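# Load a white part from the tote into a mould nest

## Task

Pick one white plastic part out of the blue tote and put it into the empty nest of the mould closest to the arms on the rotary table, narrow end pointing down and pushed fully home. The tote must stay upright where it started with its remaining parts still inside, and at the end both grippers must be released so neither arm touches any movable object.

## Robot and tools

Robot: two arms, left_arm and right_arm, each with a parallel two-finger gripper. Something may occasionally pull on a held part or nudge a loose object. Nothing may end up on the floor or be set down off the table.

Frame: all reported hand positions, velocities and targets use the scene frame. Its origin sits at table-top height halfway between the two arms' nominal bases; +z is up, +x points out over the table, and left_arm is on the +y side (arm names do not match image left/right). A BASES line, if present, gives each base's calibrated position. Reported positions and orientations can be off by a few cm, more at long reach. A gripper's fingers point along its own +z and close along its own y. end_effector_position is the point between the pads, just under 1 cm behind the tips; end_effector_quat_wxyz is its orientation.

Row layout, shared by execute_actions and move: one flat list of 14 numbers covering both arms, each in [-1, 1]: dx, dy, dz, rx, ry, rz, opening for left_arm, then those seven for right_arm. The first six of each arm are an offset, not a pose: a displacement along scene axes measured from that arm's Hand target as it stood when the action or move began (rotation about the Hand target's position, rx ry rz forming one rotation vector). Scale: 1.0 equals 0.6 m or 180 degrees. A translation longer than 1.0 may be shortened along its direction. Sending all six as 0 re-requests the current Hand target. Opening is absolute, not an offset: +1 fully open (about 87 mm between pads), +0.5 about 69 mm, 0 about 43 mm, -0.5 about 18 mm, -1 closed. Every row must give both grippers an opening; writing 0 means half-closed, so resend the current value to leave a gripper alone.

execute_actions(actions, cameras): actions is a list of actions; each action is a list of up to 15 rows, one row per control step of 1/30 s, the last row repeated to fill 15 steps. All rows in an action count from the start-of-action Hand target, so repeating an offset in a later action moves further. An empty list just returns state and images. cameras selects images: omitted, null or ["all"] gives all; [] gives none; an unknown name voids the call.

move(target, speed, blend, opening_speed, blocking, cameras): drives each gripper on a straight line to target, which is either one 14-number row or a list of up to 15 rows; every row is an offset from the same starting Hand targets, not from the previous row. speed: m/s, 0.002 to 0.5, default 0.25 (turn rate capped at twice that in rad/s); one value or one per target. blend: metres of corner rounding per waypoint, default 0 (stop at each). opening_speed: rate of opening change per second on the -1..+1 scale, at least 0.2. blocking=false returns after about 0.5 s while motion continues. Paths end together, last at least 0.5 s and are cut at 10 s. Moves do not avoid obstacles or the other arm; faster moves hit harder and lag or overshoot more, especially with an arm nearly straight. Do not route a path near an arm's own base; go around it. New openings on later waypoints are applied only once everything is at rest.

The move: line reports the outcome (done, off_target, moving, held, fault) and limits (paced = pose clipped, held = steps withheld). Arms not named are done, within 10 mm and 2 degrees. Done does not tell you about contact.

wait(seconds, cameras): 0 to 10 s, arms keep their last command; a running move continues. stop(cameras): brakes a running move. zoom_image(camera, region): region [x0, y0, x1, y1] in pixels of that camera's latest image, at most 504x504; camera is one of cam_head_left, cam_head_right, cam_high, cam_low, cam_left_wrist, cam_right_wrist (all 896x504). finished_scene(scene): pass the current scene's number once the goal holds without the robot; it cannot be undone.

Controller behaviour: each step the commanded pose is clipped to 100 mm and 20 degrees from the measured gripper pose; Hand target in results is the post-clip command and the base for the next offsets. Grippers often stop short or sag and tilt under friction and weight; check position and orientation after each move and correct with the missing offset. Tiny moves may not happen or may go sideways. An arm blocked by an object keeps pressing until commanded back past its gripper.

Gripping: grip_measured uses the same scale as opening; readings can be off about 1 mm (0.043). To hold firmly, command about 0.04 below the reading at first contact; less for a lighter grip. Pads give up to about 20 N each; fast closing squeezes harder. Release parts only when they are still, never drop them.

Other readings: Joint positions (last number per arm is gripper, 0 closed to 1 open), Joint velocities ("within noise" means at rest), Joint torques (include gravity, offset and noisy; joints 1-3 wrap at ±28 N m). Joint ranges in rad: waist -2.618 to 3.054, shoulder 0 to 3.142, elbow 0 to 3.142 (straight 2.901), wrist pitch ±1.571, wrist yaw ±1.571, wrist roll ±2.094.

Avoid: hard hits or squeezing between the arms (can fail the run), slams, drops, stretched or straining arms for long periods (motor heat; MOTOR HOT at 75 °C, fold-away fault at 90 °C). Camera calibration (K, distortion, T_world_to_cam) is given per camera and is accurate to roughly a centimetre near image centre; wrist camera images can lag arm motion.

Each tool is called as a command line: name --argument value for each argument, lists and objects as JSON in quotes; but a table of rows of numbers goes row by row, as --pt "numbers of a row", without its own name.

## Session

execute_actions --actions '[]' --cameras '["cam_high","cam_low","cam_left_wrist"]'

zoom_image --camera "cam_high" --region '[150, 160, 550, 360]'

Scene clock: 0.00 s.
left_arm: end_effector_position=(+0.0654, +0.1408, +0.2191) grip_measured=+1.000 end_effector_quat_wxyz=(+0.104, +0.291, +0.951, -0.007) | right_arm: end_effector_position=(+0.1959, -0.1785, +0.2076) grip_measured=+0.985 end_effector_quat_wxyz=(-0.068, +0.964, -0.251, -0.061)
Joint positions: left_arm=[-1.358 1.263 1.325 -1.52 -0.176 -0.766 1] | right_arm=[0.771 1.571 1.516 -1.467 -0.177 -1.88 0.993]
Joint velocities: within noise
Joint torques (N m): no reading
Motor temperatures (°C): left_arm=[29 30 34 28 27 29 28] | right_arm=[30 38 32 28 27 28 31]
Heat: left arm: 34 °C; right arm: 38 °C.
Hand target: left_arm +0.0659, +0.1398, +0.2209; +0.107, +0.291, +0.951, -0.011 | right_arm +0.1968, -0.1774, +0.2119; -0.075, +0.964, -0.250, -0.058
Tool commands: left_gripper/opening=+1.0 right_gripper/opening=+1.0
camera_calibration:
cam_left_wrist: T_world_to_cam=[[-0.5517, -0.833166, -0.0382358, 0.158456], [-0.663127, 0.410378, 0.625981, -0.129835], [-0.505855, 0.370709, -0.7789, 0.286384], [0, 0, 0, 1]] pos_world=[0.146192, 0.0791363, 0.310397]
Images, in order (width x height): cam_high 896x504, cam_low 896x504, cam_left_wrist 896x504.

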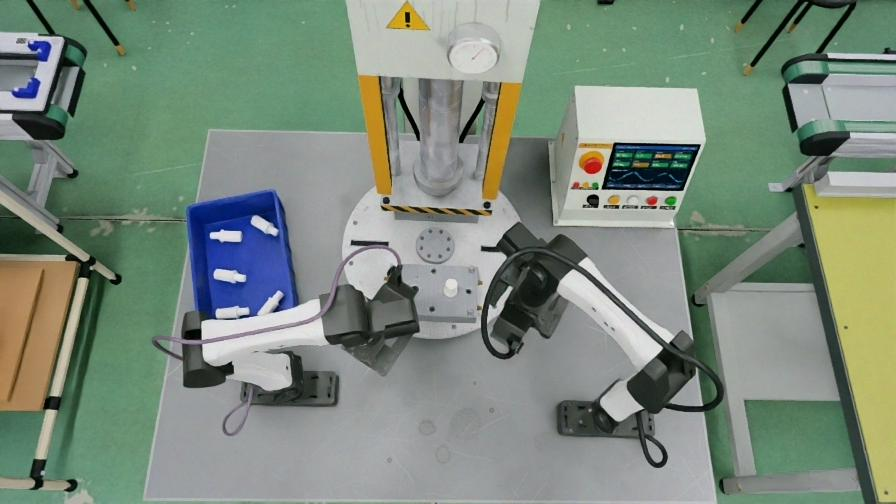

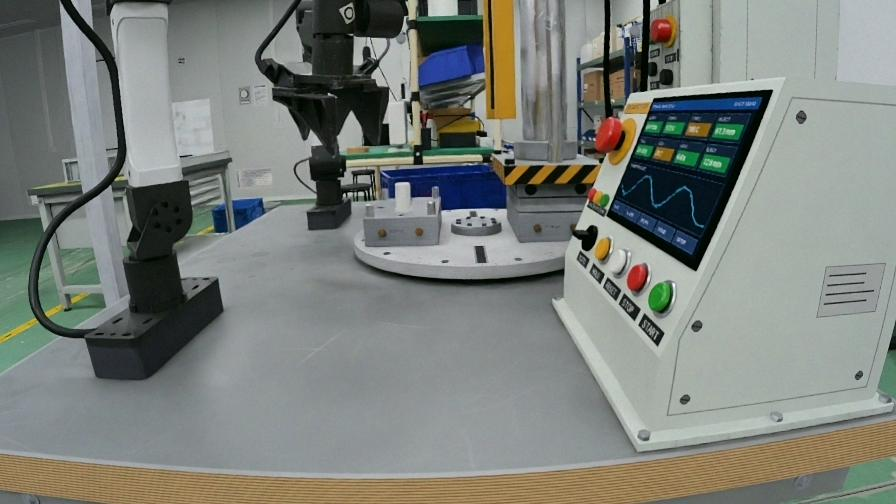

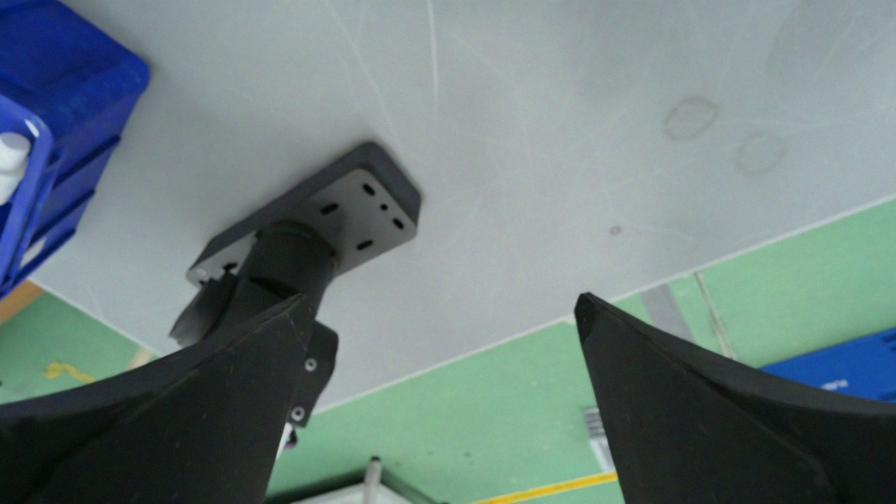

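Scaled by 1.260 from the camera's 896x504 image, which has a finer 1280x720 frame.

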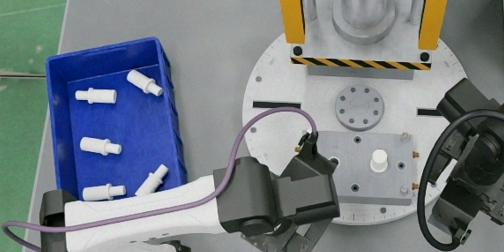

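move --pt "0.28 0.12 0.065 0.03 -0.06 0.12 1 0.0 -0.25 0.06 0 0 0 1" --pt "0.263 0.483 0.065 0.095 -0.185 0.360 1 0 -0.42 0.06 0 0 0 1" --speed 0.4 --blend '[0.08,0]' --cameras '["cam_high","cam_left_wrist"]'

Scene clock: 31.43 s.
left_arm: end_effector_position=(+0.2246, +0.4280, +0.2602) grip_measured=+1.000 end_effector_quat_wxyz=(+0.303, -0.250, +0.883, +0.258) | right_arm: end_effector_position=(+0.1996, -0.4266, +0.2506) grip_measured=+0.985 end_effector_quat_wxyz=(+0.036, +0.868, -0.485, +0.102)
Joint positions: left_arm=[0.123 1.018 1.177 -1.128 -0.592 -0.253 1] | right_arm=[0.07 1.229 1.344 -1.548 0.169 -2.088 0.993]
Joint velocities: within noise
Joint torques (N m): left_arm=[1.35 -2.69 6.54 1.43 -0.2 0.08] | right_arm=[-0.54 -1.66 5.34 0.41 0.21 -0.09]
Motor temperatures (°C): left_arm=[29 30 38 28 27 29 28] | right_arm=[30 41 34 28 27 28 31]
Heat: left arm: 38 °C; right arm: 41 °C.
Hand target: left_arm +0.2237, +0.4297, +0.2599; +0.307, -0.252, +0.881, +0.258 | right_arm +0.1968, -0.4294, +0.2479; -0.025, +0.932, -0.362, +0.016
Off the commanded pose: left_arm 0.002 m, 1 deg | right_arm 0.005 m, 37 deg; orientation clipped.
joint sent to its limit (right arm) — joint 4 (wrist pitch), lower limit; joint 6 (wrist roll), lower limit. The joint targets are off in orientation, not in position.
move: off_target (right_arm); limits=paced
camera_calibration:
cam_left_wrist: T_world_to_cam=[[0.599197, -0.744623, -0.294109, 0.257331], [-0.753954, -0.648393, 0.105544, 0.441142], [-0.269289, 0.158503, -0.949927, 0.374666], [0, 0, 0, 1]] pos_world=[0.279302, 0.418262, 0.385028]
Images, in order (width x height): cam_high 896x504, cam_left_wrist 896x504.

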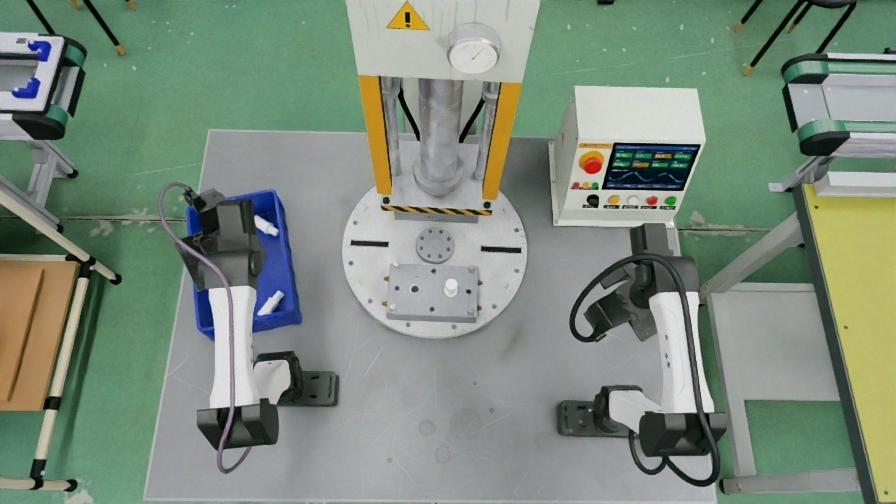

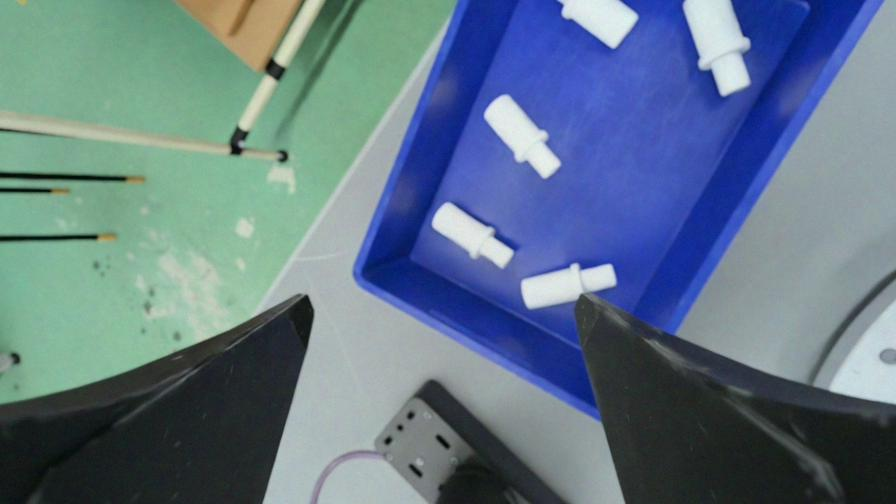

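move --target '[0.109,0.112,-0.25,-0.390,0.116,0.270,0.1,0,0,0,0,0,0,1]' --speed 0.4 --cameras '["cam_left_wrist"]'

Scene clock: 55.80 s.
left_arm: end_effector_position=(+0.2862, +0.4957, +0.1106) grip_measured=+0.100 end_effector_quat_wxyz=(-0.158, -0.642, +0.737, -0.137) | right_arm: end_effector_position=(+0.1996, -0.4267, +0.2506) grip_measured=+0.985 end_effector_quat_wxyz=(+0.036, +0.868, -0.485, +0.103)
Joint positions: left_arm=[0.823 2.191 1.801 -1.53 0.239 -0.58 0.55] | right_arm=[0.07 1.229 1.344 -1.548 0.17 -2.088 0.993]
Joint velocities: within noise
Joint torques (N m): left_arm=[0.95 -8.4 8.57 -0.46 0.32 -0.06] | right_arm=[-0.51 -1.7 5.26 0.44 0.17 -0.12]
Motor temperatures (°C): left_arm=[29 31 38 30 27 29 28] | right_arm=[30 39 35 28 27 28 31]
Heat: left arm: 38 °C; right arm: 39 °C.
Hand target: left_arm +0.2891, +0.4967, +0.1098; -0.163, -0.647, +0.731, -0.143 | right_arm +0.1968, -0.4294, +0.2479; -0.025, +0.932, -0.362, +0.016
Off the commanded pose: left_arm 0.003 m, 1 deg | right_arm 0.005 m, 20 deg; orientation clipped.
joint sent to its limit (right arm) — joint 4 (wrist pitch), lower limit; joint 6 (wrist roll), lower limit. The joint targets are off in orientation, not in position.
move: off_target (right_arm); limits=paced
camera_calibration:
cam_left_wrist: T_world_to_cam=[[0.991743, -0.12821, 0.00282814, -0.22392], [-0.0368532, -0.263808, 0.963871, 0.0564875], [-0.122832, -0.956016, -0.266355, 0.673353], [0, 0, 0, 1]] pos_world=[0.306862, 0.62993, 0.125537]
Images, in order (width x height): cam_left_wrist 896x504.

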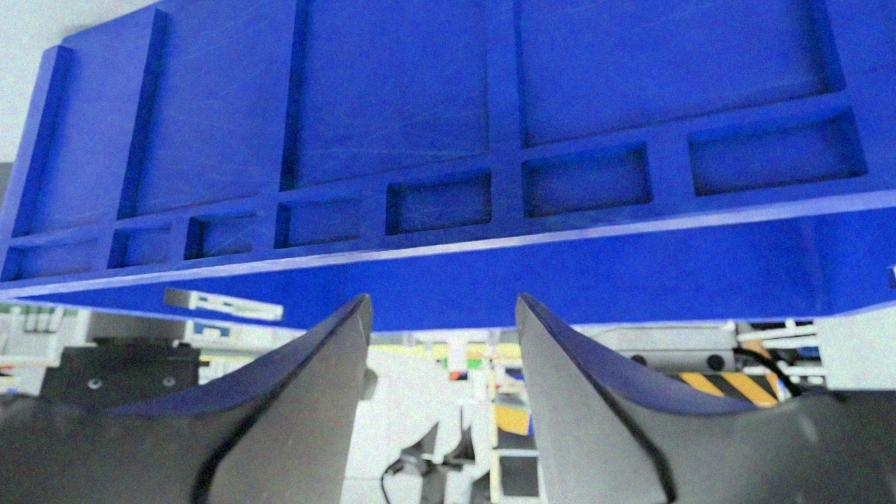

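move --pt "0.0 -0.05 0.17 -0.0006 -0.0125 -0.0942 0.1 0 0 0 0 0 0 1" --pt "0.16 -0.005 0.15 -0.0063 -0.1247 -0.942 0.1 0 0 0 0 0 0 1" --speed '[0.3,0.5]' --blend '[0.04,0]' --cameras '["cam_left_wrist"]'

Scene clock: 103.30 s.
left_arm: end_effector_position=(+0.3867, +0.4933, +0.1899) grip_measured=+0.100 end_effector_quat_wxyz=(-0.072, +0.691, +0.718, +0.047) | right_arm: end_effector_position=(+0.1996, -0.4267, +0.2506) grip_measured=+0.985 end_effector_quat_wxyz=(+0.036, +0.868, -0.485, +0.103)
Joint positions: left_arm=[0.295 2.016 1.957 -1.502 -0.172 1.817 0.55] | right_arm=[0.07 1.229 1.344 -1.548 0.17 -2.088 0.993]
Joint velocities: within noise
Joint torques (N m): left_arm=[1.02 -11.73 5.81 0.34 0.11 0.11] | right_arm=[-0.53 -1.7 5.23 0.43 0.18 -0.11]
Motor temperatures (°C): left_arm=[29 39 41 28 27 29 28] | right_arm=[30 38 36 28 27 28 31]
Heat: left arm: 41 °C; right arm: 38 °C.
Hand target: left_arm +0.3851, +0.4938, +0.1999; -0.062, +0.692, +0.717, +0.061 | right_arm +0.1968, -0.4294, +0.2479; -0.025, +0.932, -0.362, +0.016
Off the commanded pose: left_arm 0.010 m, 2 deg | right_arm 0.005 m, 20 deg; orientation clipped.
joint sent to its limit (right arm) — joint 4 (wrist pitch), lower limit; joint 6 (wrist roll), lower limit. The joint targets are off in orientation, not in position.
move: off_target (right_arm); limits=paced
camera_calibration:
cam_left_wrist: T_world_to_cam=[[-0.998088, -0.0479219, 0.0390242, 0.398835], [0.0099597, 0.498467, 0.866851, -0.392614], [-0.0609934, 0.865583, -0.497037, -0.174176], [0, 0, 0, 1]] pos_world=[0.39136, 0.365582, 0.238202]
Images, in order (width x height): cam_left_wrist 896x504.

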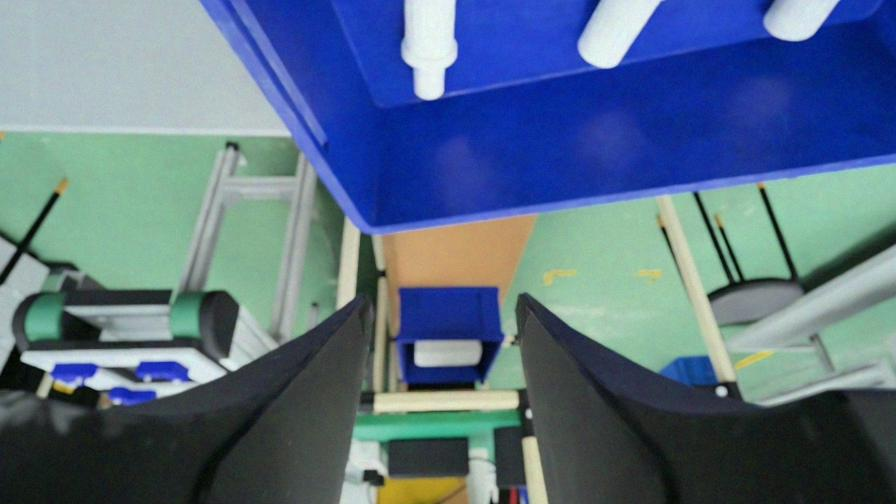

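move --target '[0,0.0103,-0.25,0,0,0,0.1,0,0,0,0,0,0,1]' --speed 0.2 --cameras '["cam_left_wrist"]'

Scene clock: 116.97 s.
left_arm: end_effector_position=(+0.3858, +0.4955, +0.0603) grip_measured=+0.100 end_effector_quat_wxyz=(-0.057, +0.691, +0.717, +0.063) | right_arm: end_effector_position=(+0.1996, -0.4267, +0.2506) grip_measured=+0.985 end_effector_quat_wxyz=(+0.036, +0.868, -0.485, +0.103)
Joint positions: left_arm=[0.306 2.014 1.432 -0.933 -0.162 1.832 0.55] | right_arm=[0.07 1.229 1.344 -1.548 0.17 -2.088 0.993]
Joint velocities: within noise
Joint torques (N m): left_arm=[1.44 -7.24 5.98 0.56 0.02 0.12] | right_arm=[-0.55 -1.78 5.22 0.39 0.18 -0.09]
Motor temperatures (°C): left_arm=[29 42 40 28 27 29 28] | right_arm=[30 38 37 28 27 28 31]
Heat: left arm: 42 °C; right arm: 38 °C.
Hand target: left_arm +0.3851, +0.5000, +0.0499; -0.062, +0.692, +0.717, +0.061 | right_arm +0.1968, -0.4293, +0.2479; -0.025, +0.932, -0.362, +0.016
Off the commanded pose: left_arm 0.011 m, 1 deg | right_arm 0.005 m, 20 deg; orientation clipped.
joint sent to its limit (right arm) — joint 4 (wrist pitch), lower limit; joint 6 (wrist roll), lower limit. The joint targets are off in orientation, not in position.
move: off_target (left_arm, right_arm); limits=paced
camera_calibration:
cam_left_wrist: T_world_to_cam=[[-0.999032, -0.0436583, -0.00535756, 0.404106], [-0.02633, 0.496002, 0.867922, -0.266181], [-0.0352347, 0.867223, -0.496671, -0.251337], [0, 0, 0, 1]] pos_world=[0.387851, 0.367634, 0.108358]
Images, in order (width x height): cam_left_wrist 896x504.

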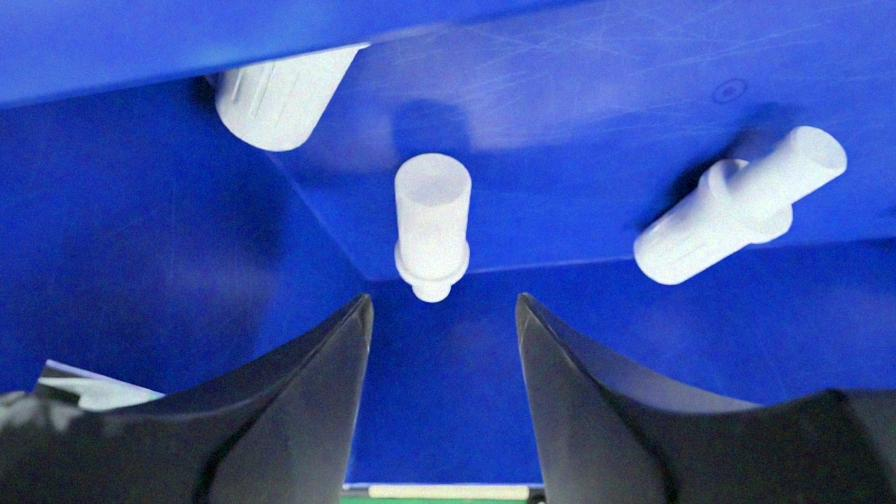

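move --pt "0.0065 0.0067 0.02 -0.1667 -0.006 0 0.1 0 0 0 0 0 0 1" --pt "0.0065 0.0067 -0.055 -0.1667 -0.006 0 0.1 0 0 0 0 0 0 1" --pt "0.0065 0.0067 -0.055 -0.1667 -0.006 0 -0.9 0 0 0 0 0 0 1" --speed '[0.3,0.12,0.1]' --blend '[0.01,0,0]' --opening_speed 1.5 --cameras '["cam_left_wrist"]'

Scene clock: 151.20 s.
left_arm: end_effector_position=(+0.3893, +0.5063, +0.0268) grip_measured=-0.349 end_effector_quat_wxyz=(+0.120, +0.685, +0.710, -0.111) | right_arm: end_effector_position=(+0.1996, -0.4267, +0.2506) grip_measured=+0.985 end_effector_quat_wxyz=(+0.036, +0.868, -0.485, +0.103)
Joint positions: left_arm=[0.535 2.247 1.714 -1.191 0.292 2.078 0.325] | right_arm=[0.07 1.229 1.344 -1.548 0.17 -2.088 0.993]
Joint velocities: within noise
Joint torques (N m): left_arm=[0.9 -8.69 5.93 0.03 0.51 0.09] | right_arm=[-0.5 -1.62 5.3 0.44 0.17 -0.1]
Motor temperatures (°C): left_arm=[29 39 39 29 27 29 28] | right_arm=[29 38 37 28 27 28 31]
Heat: left arm: 39 °C; right arm: 38 °C.
Hand target: left_arm +0.3890, +0.5039, +0.0169; +0.126, +0.684, +0.708, -0.121 | right_arm +0.1968, -0.4293, +0.2479; -0.025, +0.932, -0.362, +0.016
Off the commanded pose: left_arm 0.010 m, 1 deg | right_arm 0.005 m, 20 deg; orientation clipped.
joint sent to its limit (right arm) — joint 4 (wrist pitch), lower limit; joint 6 (wrist roll), lower limit. The joint targets are off in orientation, not in position.
move: off_target (right_arm); target 3's new opening was sent with left_arm's hand 0.011 m and 1 deg from that target; limits=paced
camera_calibration:
cam_left_wrist: T_world_to_cam=[[-0.999125, -0.0416552, 0.00378067, 0.406595], [-0.0334958, 0.850987, 0.524117, -0.410077], [-0.0250495, 0.523532, -0.851638, -0.0976425], [0, 0, 0, 1]] pos_world=[0.390057, 0.417026, 0.130235]
Images, in order (width x height): cam_left_wrist 896x504.

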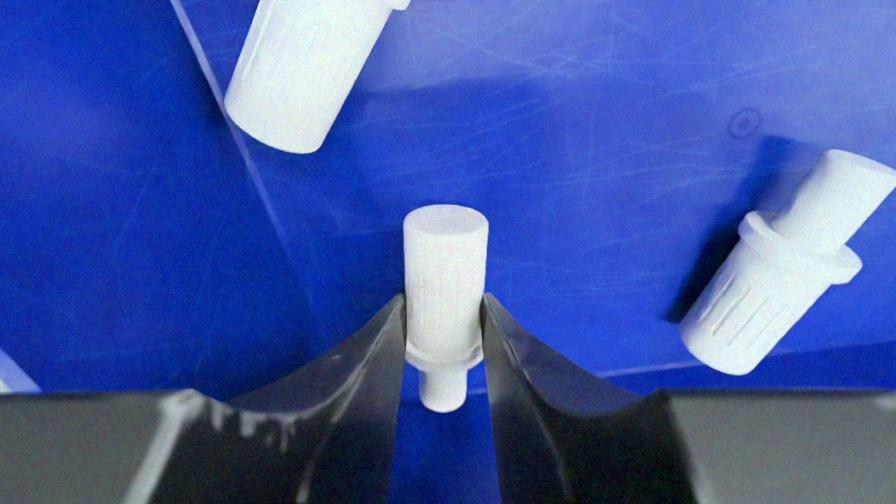

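move --pt "0 0 0.26 0 0 0 -0.9 0 0 0 0 0 0 1" --pt "-0.482 -0.673 0.16 0 0 0.1556 -0.9 0 0 0 0 0 0 1" --pt "-0.482 -0.673 -0.003 0 0 0.1556 -0.9 0 0 0 0 0 0 1" --pt "-0.482 -0.673 -0.003 0 0 0.1556 0.1 0 0 0 0 0 0 1" --speed '[0.3,0.45,0.12,0.1]' --blend '[0.05,0.03,0,0]' --opening_speed 2 --cameras '["cam_left_wrist"]'

Scene clock: 170.47 s.
left_arm: end_effector_position=(+0.1003, +0.0983, +0.0200) grip_measured=+0.100 end_effector_quat_wxyz=(+0.150, +0.493, +0.852, -0.093) | right_arm: end_effector_position=(+0.1996, -0.4267, +0.2506) grip_measured=+0.985 end_effector_quat_wxyz=(+0.036, +0.868, -0.485, +0.103)
Joint positions: left_arm=[-1.248 1.382 0.568 -0.406 -0.063 -0.2 0.55] | right_arm=[0.07 1.229 1.344 -1.548 0.17 -2.088 0.993]
Joint velocities: within noise
Joint torques (N m): left_arm=[0.08 -2.92 5.97 1.13 -0.1 -0.06] | right_arm=[-0.59 -1.78 5.26 0.44 0.17 -0.1]
Motor temperatures (°C): left_arm=[29 40 39 28 27 29 28] | right_arm=[29 38 37 28 27 28 31]
Heat: left arm: 40 °C; right arm: 38 °C.
Hand target: left_arm +0.0999, +0.1002, +0.0151; +0.151, +0.492, +0.853, -0.087 | right_arm +0.1968, -0.4293, +0.2479; -0.025, +0.932, -0.362, +0.016
Off the commanded pose: left_arm 0.005 m, 1 deg | right_arm 0.005 m, 20 deg; orientation clipped.
joint sent to its limit (right arm) — joint 4 (wrist pitch), lower limit; joint 6 (wrist roll), lower limit. The joint targets are off in orientation, not in position.
move: off_target (right_arm); limits=paced
camera_calibration:
cam_left_wrist: T_world_to_cam=[[-0.865905, -0.499806, 0.0200793, 0.132257], [-0.423936, 0.754583, 0.500882, -0.0199146], [-0.265495, 0.425204, -0.865283, 0.136957], [0, 0, 0, 1]] pos_world=[0.142441, 0.0228956, 0.125826]
Images, in order (width x height): cam_left_wrist 896x504.

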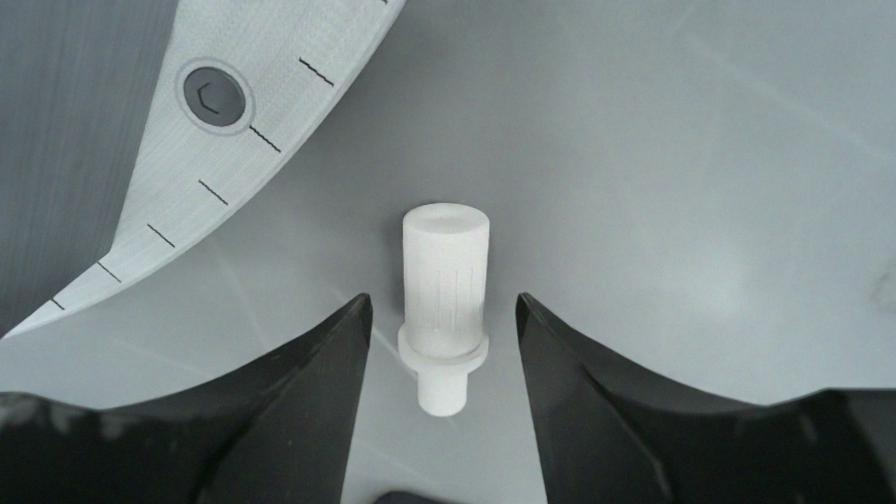

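move --pt "0 0 0 0 0 0 -0.9 0 0 0 0 0 0 1" --pt "0 0 0.05 0 0 -0.278 -0.9 0 0 0 0 0 0 1" --pt "0 0 0 0 0 -0.278 -0.9 0 0 0 0 0 0 1" --pt "0 0 0 0 0 -0.278 0.0 0 0 0 0 0 0 1" --pt "-0.0034 -0.0094 0.025 0.1827 0.016 -0.270 0.0 0 0 0 0 0 0 1" --pt "-0.0034 -0.0094 -0.002 0.1827 0.016 -0.270 0.0 0 0 0 0 0 0 1" --pt "-0.0034 -0.0094 -0.002 0.1827 0.016 -0.270 -0.9 0 0 0 0 0 0 1" --pt "-0.0034 -0.0094 0.25 0.1827 0.016 -0.270 -0.9 0 0 0 0 0 0 1" --speed '[0.2,0.35,0.15,0.2,0.35,0.15,0.2,0.3]' --opening_speed 2.5 --cameras '["cam_left_wrist"]'

Scene clock: 202.60 s.
left_arm: end_effector_position=(+0.0974, +0.0950, +0.1580) grip_measured=-0.345 end_effector_quat_wxyz=(-0.069, +0.815, +0.570, +0.084) | right_arm: end_effector_position=(+0.1996, -0.4268, +0.2506) grip_measured=+0.985 end_effector_quat_wxyz=(+0.036, +0.868, -0.485, +0.103)
Joint positions: left_arm=[-1.406 1.731 1.436 -1.474 -0.09 0.495 0.328] | right_arm=[0.07 1.229 1.344 -1.548 0.17 -2.088 0.993]
Joint velocities: within noise
Joint torques (N m): left_arm=[0.28 -7.68 8.39 -0.18 -0.02 -0.06] | right_arm=[-0.58 -1.62 5.33 0.45 0.15 -0.11]
Motor temperatures (°C): left_arm=[29 36 39 29 27 29 28] | right_arm=[29 37 37 28 27 28 31]
Heat: left arm: 39 °C; right arm: 37 °C.
Hand target: left_arm +0.0977, +0.0945, +0.1651; -0.059, +0.814, +0.571, +0.086 | right_arm +0.1968, -0.4294, +0.2479; -0.025, +0.932, -0.362, +0.016
Off the commanded pose: left_arm 0.007 m, 1 deg | right_arm 0.005 m, 20 deg; orientation clipped.
joint sent to its limit (right arm) — joint 4 (wrist pitch), lower limit; joint 6 (wrist roll), lower limit. The joint targets are off in orientation, not in position.
move: off_target (right_arm); limits=paced
camera_calibration:
cam_left_wrist: T_world_to_cam=[[-0.942226, 0.334219, 0.0225313, 0.0531583], [0.171315, 0.422985, 0.889795, -0.175686], [0.287856, 0.842248, -0.455804, 0.0988273], [0, 0, 0, 1]] pos_world=[0.0517368, -0.0266911, 0.200173]
Images, in order (width x height): cam_left_wrist 896x504.

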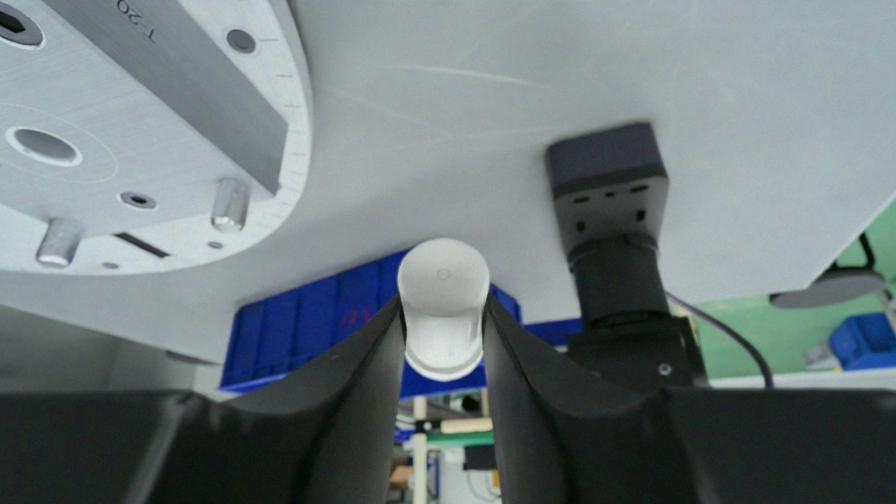

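move --pt "0.0 0 0.10 -0.17 -0.08 0.12 -0.9 0 0 0 0 0 0 1" --pt "0.237 -0.071 0.05 -0.519 -0.242 0.370 -0.9 0 0 0 0 0 0 1" --speed 0.4 --blend '[0.03,0]' --cameras '["cam_left_wrist","cam_low"]'

zoom_image --camera "cam_left_wrist" --region '[300, 200, 600, 500]'

zoom_image --camera "cam_low" --region '[350, 100, 500, 250]'

Scene clock: 237.13 s.
left_arm: end_effector_position=(+0.2374, +0.0480, +0.1999) grip_measured=-0.344 end_effector_quat_wxyz=(+0.651, +0.133, +0.737, -0.126) | right_arm: end_effector_position=(+0.1996, -0.4268, +0.2506) grip_measured=+0.985 end_effector_quat_wxyz=(+0.036, +0.868, -0.485, +0.103)
Joint positions: left_arm=[-1.31 1.157 0.464 0.486 -0.942 -0.181 0.328] | right_arm=[0.07 1.229 1.344 -1.548 0.17 -2.088 0.993]
Joint velocities: within noise
Joint torques (N m): left_arm=[1.14 -2.21 6.98 1.83 -0.16 0.09] | right_arm=[-0.49 -1.65 5.22 0.43 0.17 -0.11]
Motor temperatures (°C): left_arm=[29 38 41 29 27 29 29] | right_arm=[29 37 37 28 27 28 31]
Heat: left arm: 41 °C; right arm: 37 °C.
Hand target: left_arm +0.2400, +0.0519, +0.1953; +0.653, +0.131, +0.737, -0.115 | right_arm +0.1968, -0.4294, +0.2479; -0.025, +0.932, -0.362, +0.016
Off the commanded pose: left_arm 0.007 m, 1 deg | right_arm 0.005 m, 20 deg; orientation clipped.
joint sent to its limit (right arm) — joint 4 (wrist pitch), lower limit; joint 6 (wrist roll), lower limit. The joint targets are off in orientation, not in position.
move: off_target (right_arm); limits=paced
camera_calibration:
cam_left_wrist: T_world_to_cam=[[-0.366331, -0.930256, 0.0206452, 0.124146], [-0.787644, 0.298205, -0.539157, 0.302209], [0.495398, -0.213771, -0.841952, 0.195765], [0, 0, 0, 1]] pos_world=[0.18653, 0.0672157, 0.3252]
Images, in order (width x height): cam_low 896x504, cam_left_wrist 896x504.

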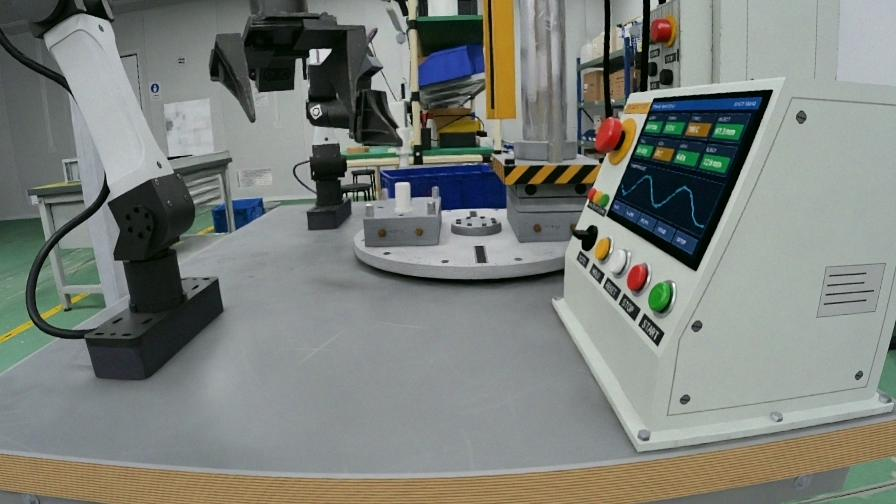

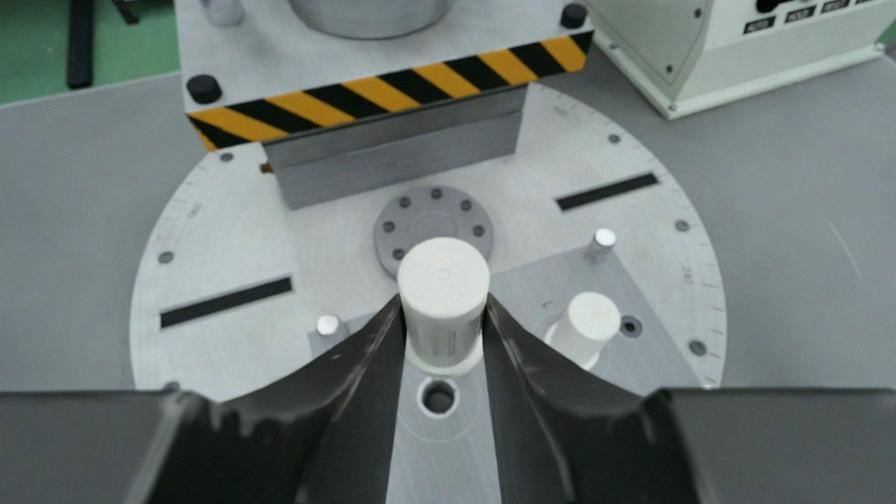

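Scaled by 1.680 from the camera's 896x504 image, which has a finer 1280x720 frame.

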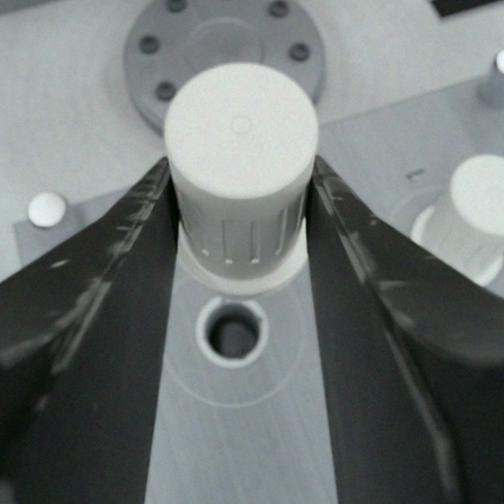

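Scaled by 3.360 from the camera's 896x504 image, which has a finer 1280x720 frame.

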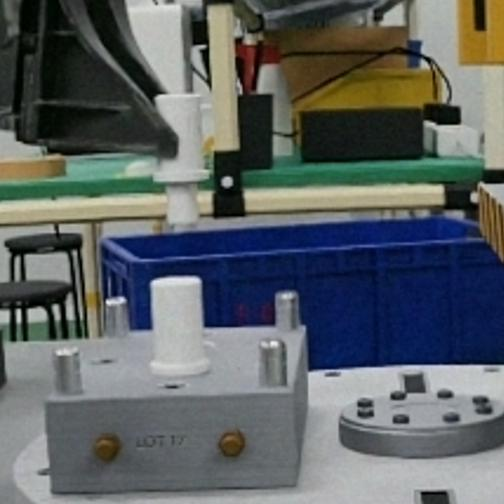

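move --pt "0.004 0 -0.05 0 0 0 -0.9 0 0 0 0 0 0 1" --pt "0.004 0 -0.08 0 0 0 -0.9 0 0 0 0 0 0 1" --speed '[0.12,0.06]' --blend '[0.01,0]' --cameras '["cam_left_wrist","cam_low"]'

zoom_image --camera "cam_low" --region '[350, 100, 500, 250]'

zoom_image --camera "cam_left_wrist" --region '[300, 200, 600, 500]'

Scene clock: 251.70 s.
left_arm: end_effector_position=(+0.2404, +0.0485, +0.1517) grip_measured=-0.344 end_effector_quat_wxyz=(+0.652, +0.130, +0.736, -0.123) | right_arm: end_effector_position=(+0.1996, -0.4268, +0.2506) grip_measured=+0.985 end_effector_quat_wxyz=(+0.036, +0.868, -0.485, +0.103)
Joint positions: left_arm=[-1.301 1.341 0.337 0.801 -0.943 -0.177 0.328] | right_arm=[0.07 1.229 1.344 -1.548 0.17 -2.088 0.993]
Joint velocities: within noise
Joint torques (N m): left_arm=[1.29 -2.59 5.96 1.81 -0.05 0.1] | right_arm=[-0.57 -1.88 5.24 0.43 0.16 -0.09]
Motor temperatures (°C): left_arm=[29 36 40 32 27 29 29] | right_arm=[29 37 37 28 27 28 31]
Heat: left arm: 40 °C; right arm: 37 °C.
Hand target: left_arm +0.2424, +0.0520, +0.1472; +0.653, +0.131, +0.737, -0.115 | right_arm +0.1968, -0.4294, +0.2479; -0.025, +0.932, -0.362, +0.016
Off the commanded pose: left_arm 0.006 m, 1 deg | right_arm 0.005 m, 20 deg; orientation clipped.
joint sent to its limit (right arm) — joint 4 (wrist pitch), lower limit; joint 6 (wrist roll), lower limit. The joint targets are off in orientation, not in position.
move: off_target (right_arm); blend cut to 0.009 m at target 1; limits=paced
camera_calibration:
cam_left_wrist: T_world_to_cam=[[-0.357968, -0.933529, 0.0195312, 0.125012], [-0.788945, 0.291206, -0.541078, 0.279375], [0.499425, -0.209098, -0.840746, 0.152469], [0, 0, 0, 1]] pos_world=[0.189015, 0.0672272, 0.27691]
Images, in order (width x height): cam_low 896x504, cam_left_wrist 896x504.

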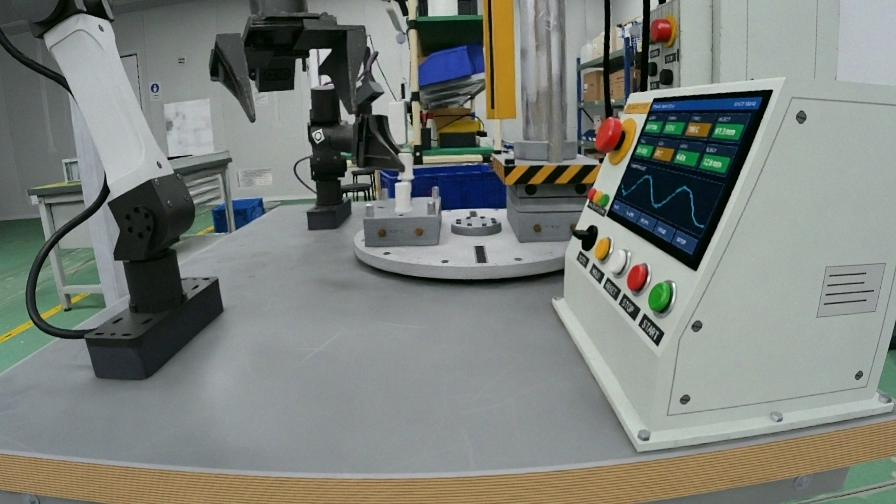

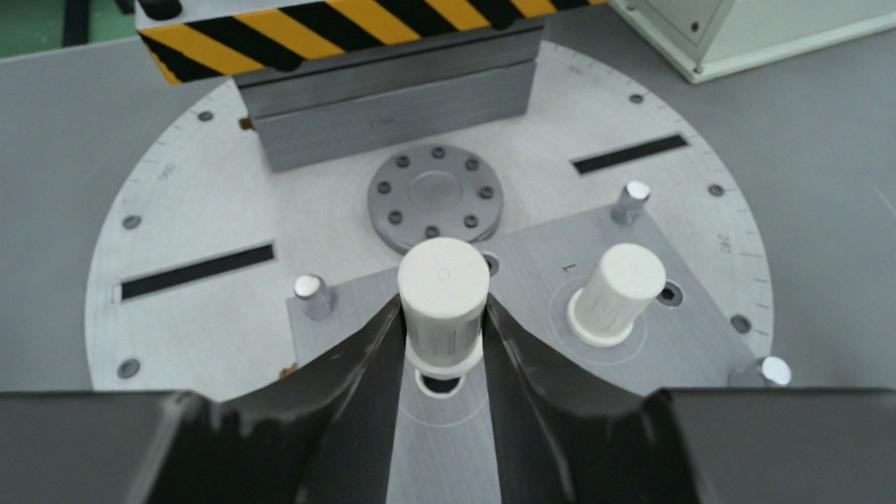

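Scaled by 3.360 from the camera's 896x504 image, which has a finer 1280x720 frame.

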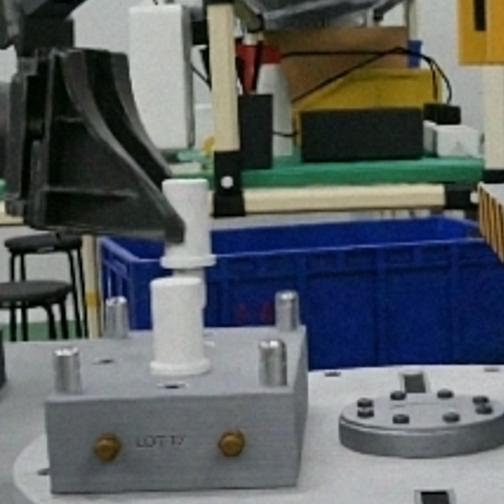

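Scaled by 1.680 from the camera's 896x504 image, which has a finer 1280x720 frame.

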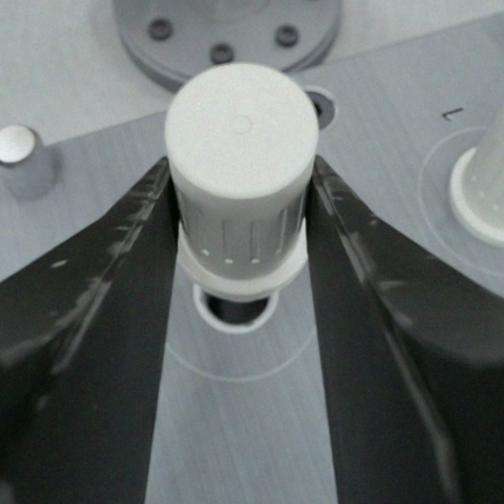

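move --target '[0,0,-0.076,0,0,0,-0.7,0,0,0,0,0,0,1]' --speed 0.08 --cameras '["cam_left_wrist"]'

Scene clock: 258.33 s.
left_arm: end_effector_position=(+0.2412, +0.0472, +0.1074) grip_measured=-0.344 end_effector_quat_wxyz=(+0.654, +0.129, +0.735, -0.124) | right_arm: end_effector_position=(+0.1996, -0.4268, +0.2506) grip_measured=+0.985 end_effector_quat_wxyz=(+0.036, +0.868, -0.485, +0.103)
Joint positions: left_arm=[-1.3 1.619 0.261 1.165 -0.942 -0.17 0.328] | right_arm=[0.07 1.229 1.344 -1.548 0.17 -2.088 0.993]
Joint velocities: within noise
Joint torques (N m): left_arm=[1.18 -3.19 4.08 1.77 -0.05 0.02] | right_arm=[-0.55 -1.62 5.19 0.41 0.17 -0.09]
Motor temperatures (°C): left_arm=[29 36 40 32 27 29 29] | right_arm=[29 37 37 28 27 28 31]
Heat: left arm: 40 °C; right arm: 37 °C.
Hand target: left_arm +0.2424, +0.0520, +0.1016; +0.653, +0.131, +0.737, -0.115 | right_arm +0.1968, -0.4294, +0.2479; -0.025, +0.932, -0.362, +0.016
Off the commanded pose: left_arm 0.008 m, 1 deg | right_arm 0.005 m, 20 deg; orientation clipped.
joint sent to its limit (right arm) — joint 4 (wrist pitch), lower limit; joint 6 (wrist roll), lower limit. The joint targets are off in orientation, not in position.
move: off_target (right_arm); limits=paced
camera_calibration:
cam_left_wrist: T_world_to_cam=[[-0.358432, -0.933337, 0.0202269, 0.125051], [-0.78633, 0.290156, -0.54543, 0.256252], [0.503201, -0.211405, -0.837912, 0.113468], [0, 0, 0, 1]] pos_world=[0.189224, 0.0663492, 0.232315]
Images, in order (width x height): cam_left_wrist 896x504.

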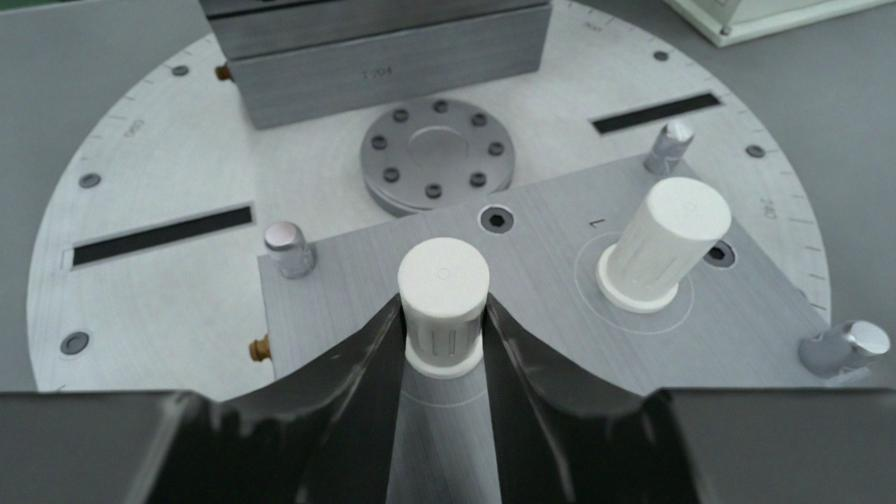

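move --pt "0 0.004 -0.015 0 0 0 -0.7 0 0 0 0 0 0 1" --pt "0 0.004 0.008 0 0 0 -0.1 0 0 0 0 0 0 1" --pt "0 0.004 0.10 0 0 0 -0.1 0 0 0 0 0 0 1" --speed '[0.08,0.1,0.25]' --cameras '["cam_left_wrist"]'

finished_scene --scene 2

Scene clock: 271.83 s.
left_arm: end_effector_position=(+0.2386, +0.0565, +0.1499) grip_measured=-0.100 end_effector_quat_wxyz=(+0.648, +0.148, +0.740, -0.107) | right_arm: end_effector_position=(+0.1996, -0.4268, +0.2506) grip_measured=+0.985 end_effector_quat_wxyz=(+0.036, +0.868, -0.485, +0.103)
Joint positions: left_arm=[-1.3 1.296 0.328 0.733 -0.938 -0.157 0.45] | right_arm=[0.07 1.229 1.344 -1.548 0.17 -2.088 0.993]
Joint velocities: within noise
Joint torques (N m): left_arm=[1.44 -4.75 9.42 1.52 -0.08 -0.07] | right_arm=[-0.51 -1.72 5.3 0.42 0.18 -0.1]
Motor temperatures (°C): left_arm=[29 35 39 32 27 29 29] | right_arm=[29 37 37 28 27 28 31]
Heat: left arm: 39 °C; right arm: 37 °C.
Hand target: left_arm +0.2424, +0.0543, +0.1615; +0.653, +0.131, +0.737, -0.115 | right_arm +0.1968, -0.4294, +0.2479; -0.025, +0.932, -0.362, +0.016
Off the commanded pose: left_arm 0.012 m, 2 deg | right_arm 0.005 m, 20 deg; orientation clipped.
joint sent to its limit (right arm) — joint 4 (wrist pitch), lower limit; joint 6 (wrist roll), lower limit. The joint targets are off in orientation, not in position.
move: off_target (left_arm, right_arm); limits=paced
camera_calibration:
cam_left_wrist: T_world_to_cam=[[-0.363488, -0.931239, -0.0258817, 0.139887], [-0.788225, 0.322237, -0.524274, 0.270219], [0.496565, -0.170167, -0.851156, 0.153515], [0, 0, 0, 1]] pos_world=[0.18761, 0.069317, 0.275955]
Images, in order (width x height): cam_left_wrist 896x504.

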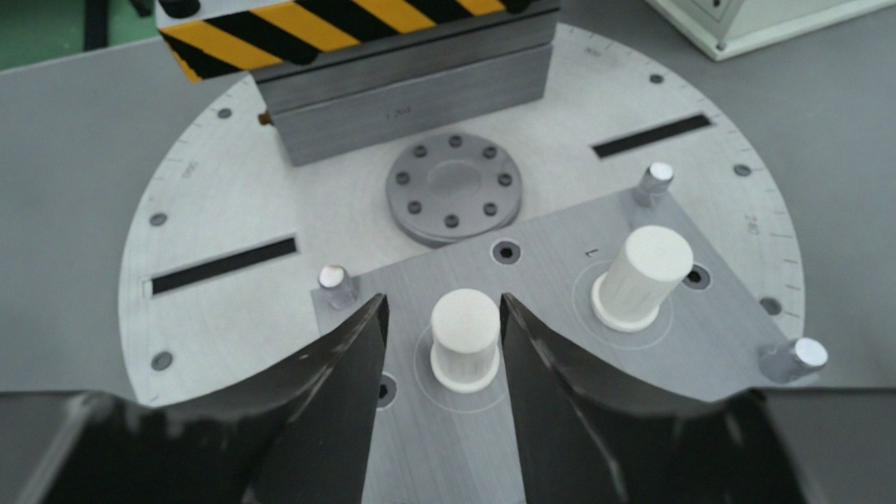

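The scene is finished: the task was done.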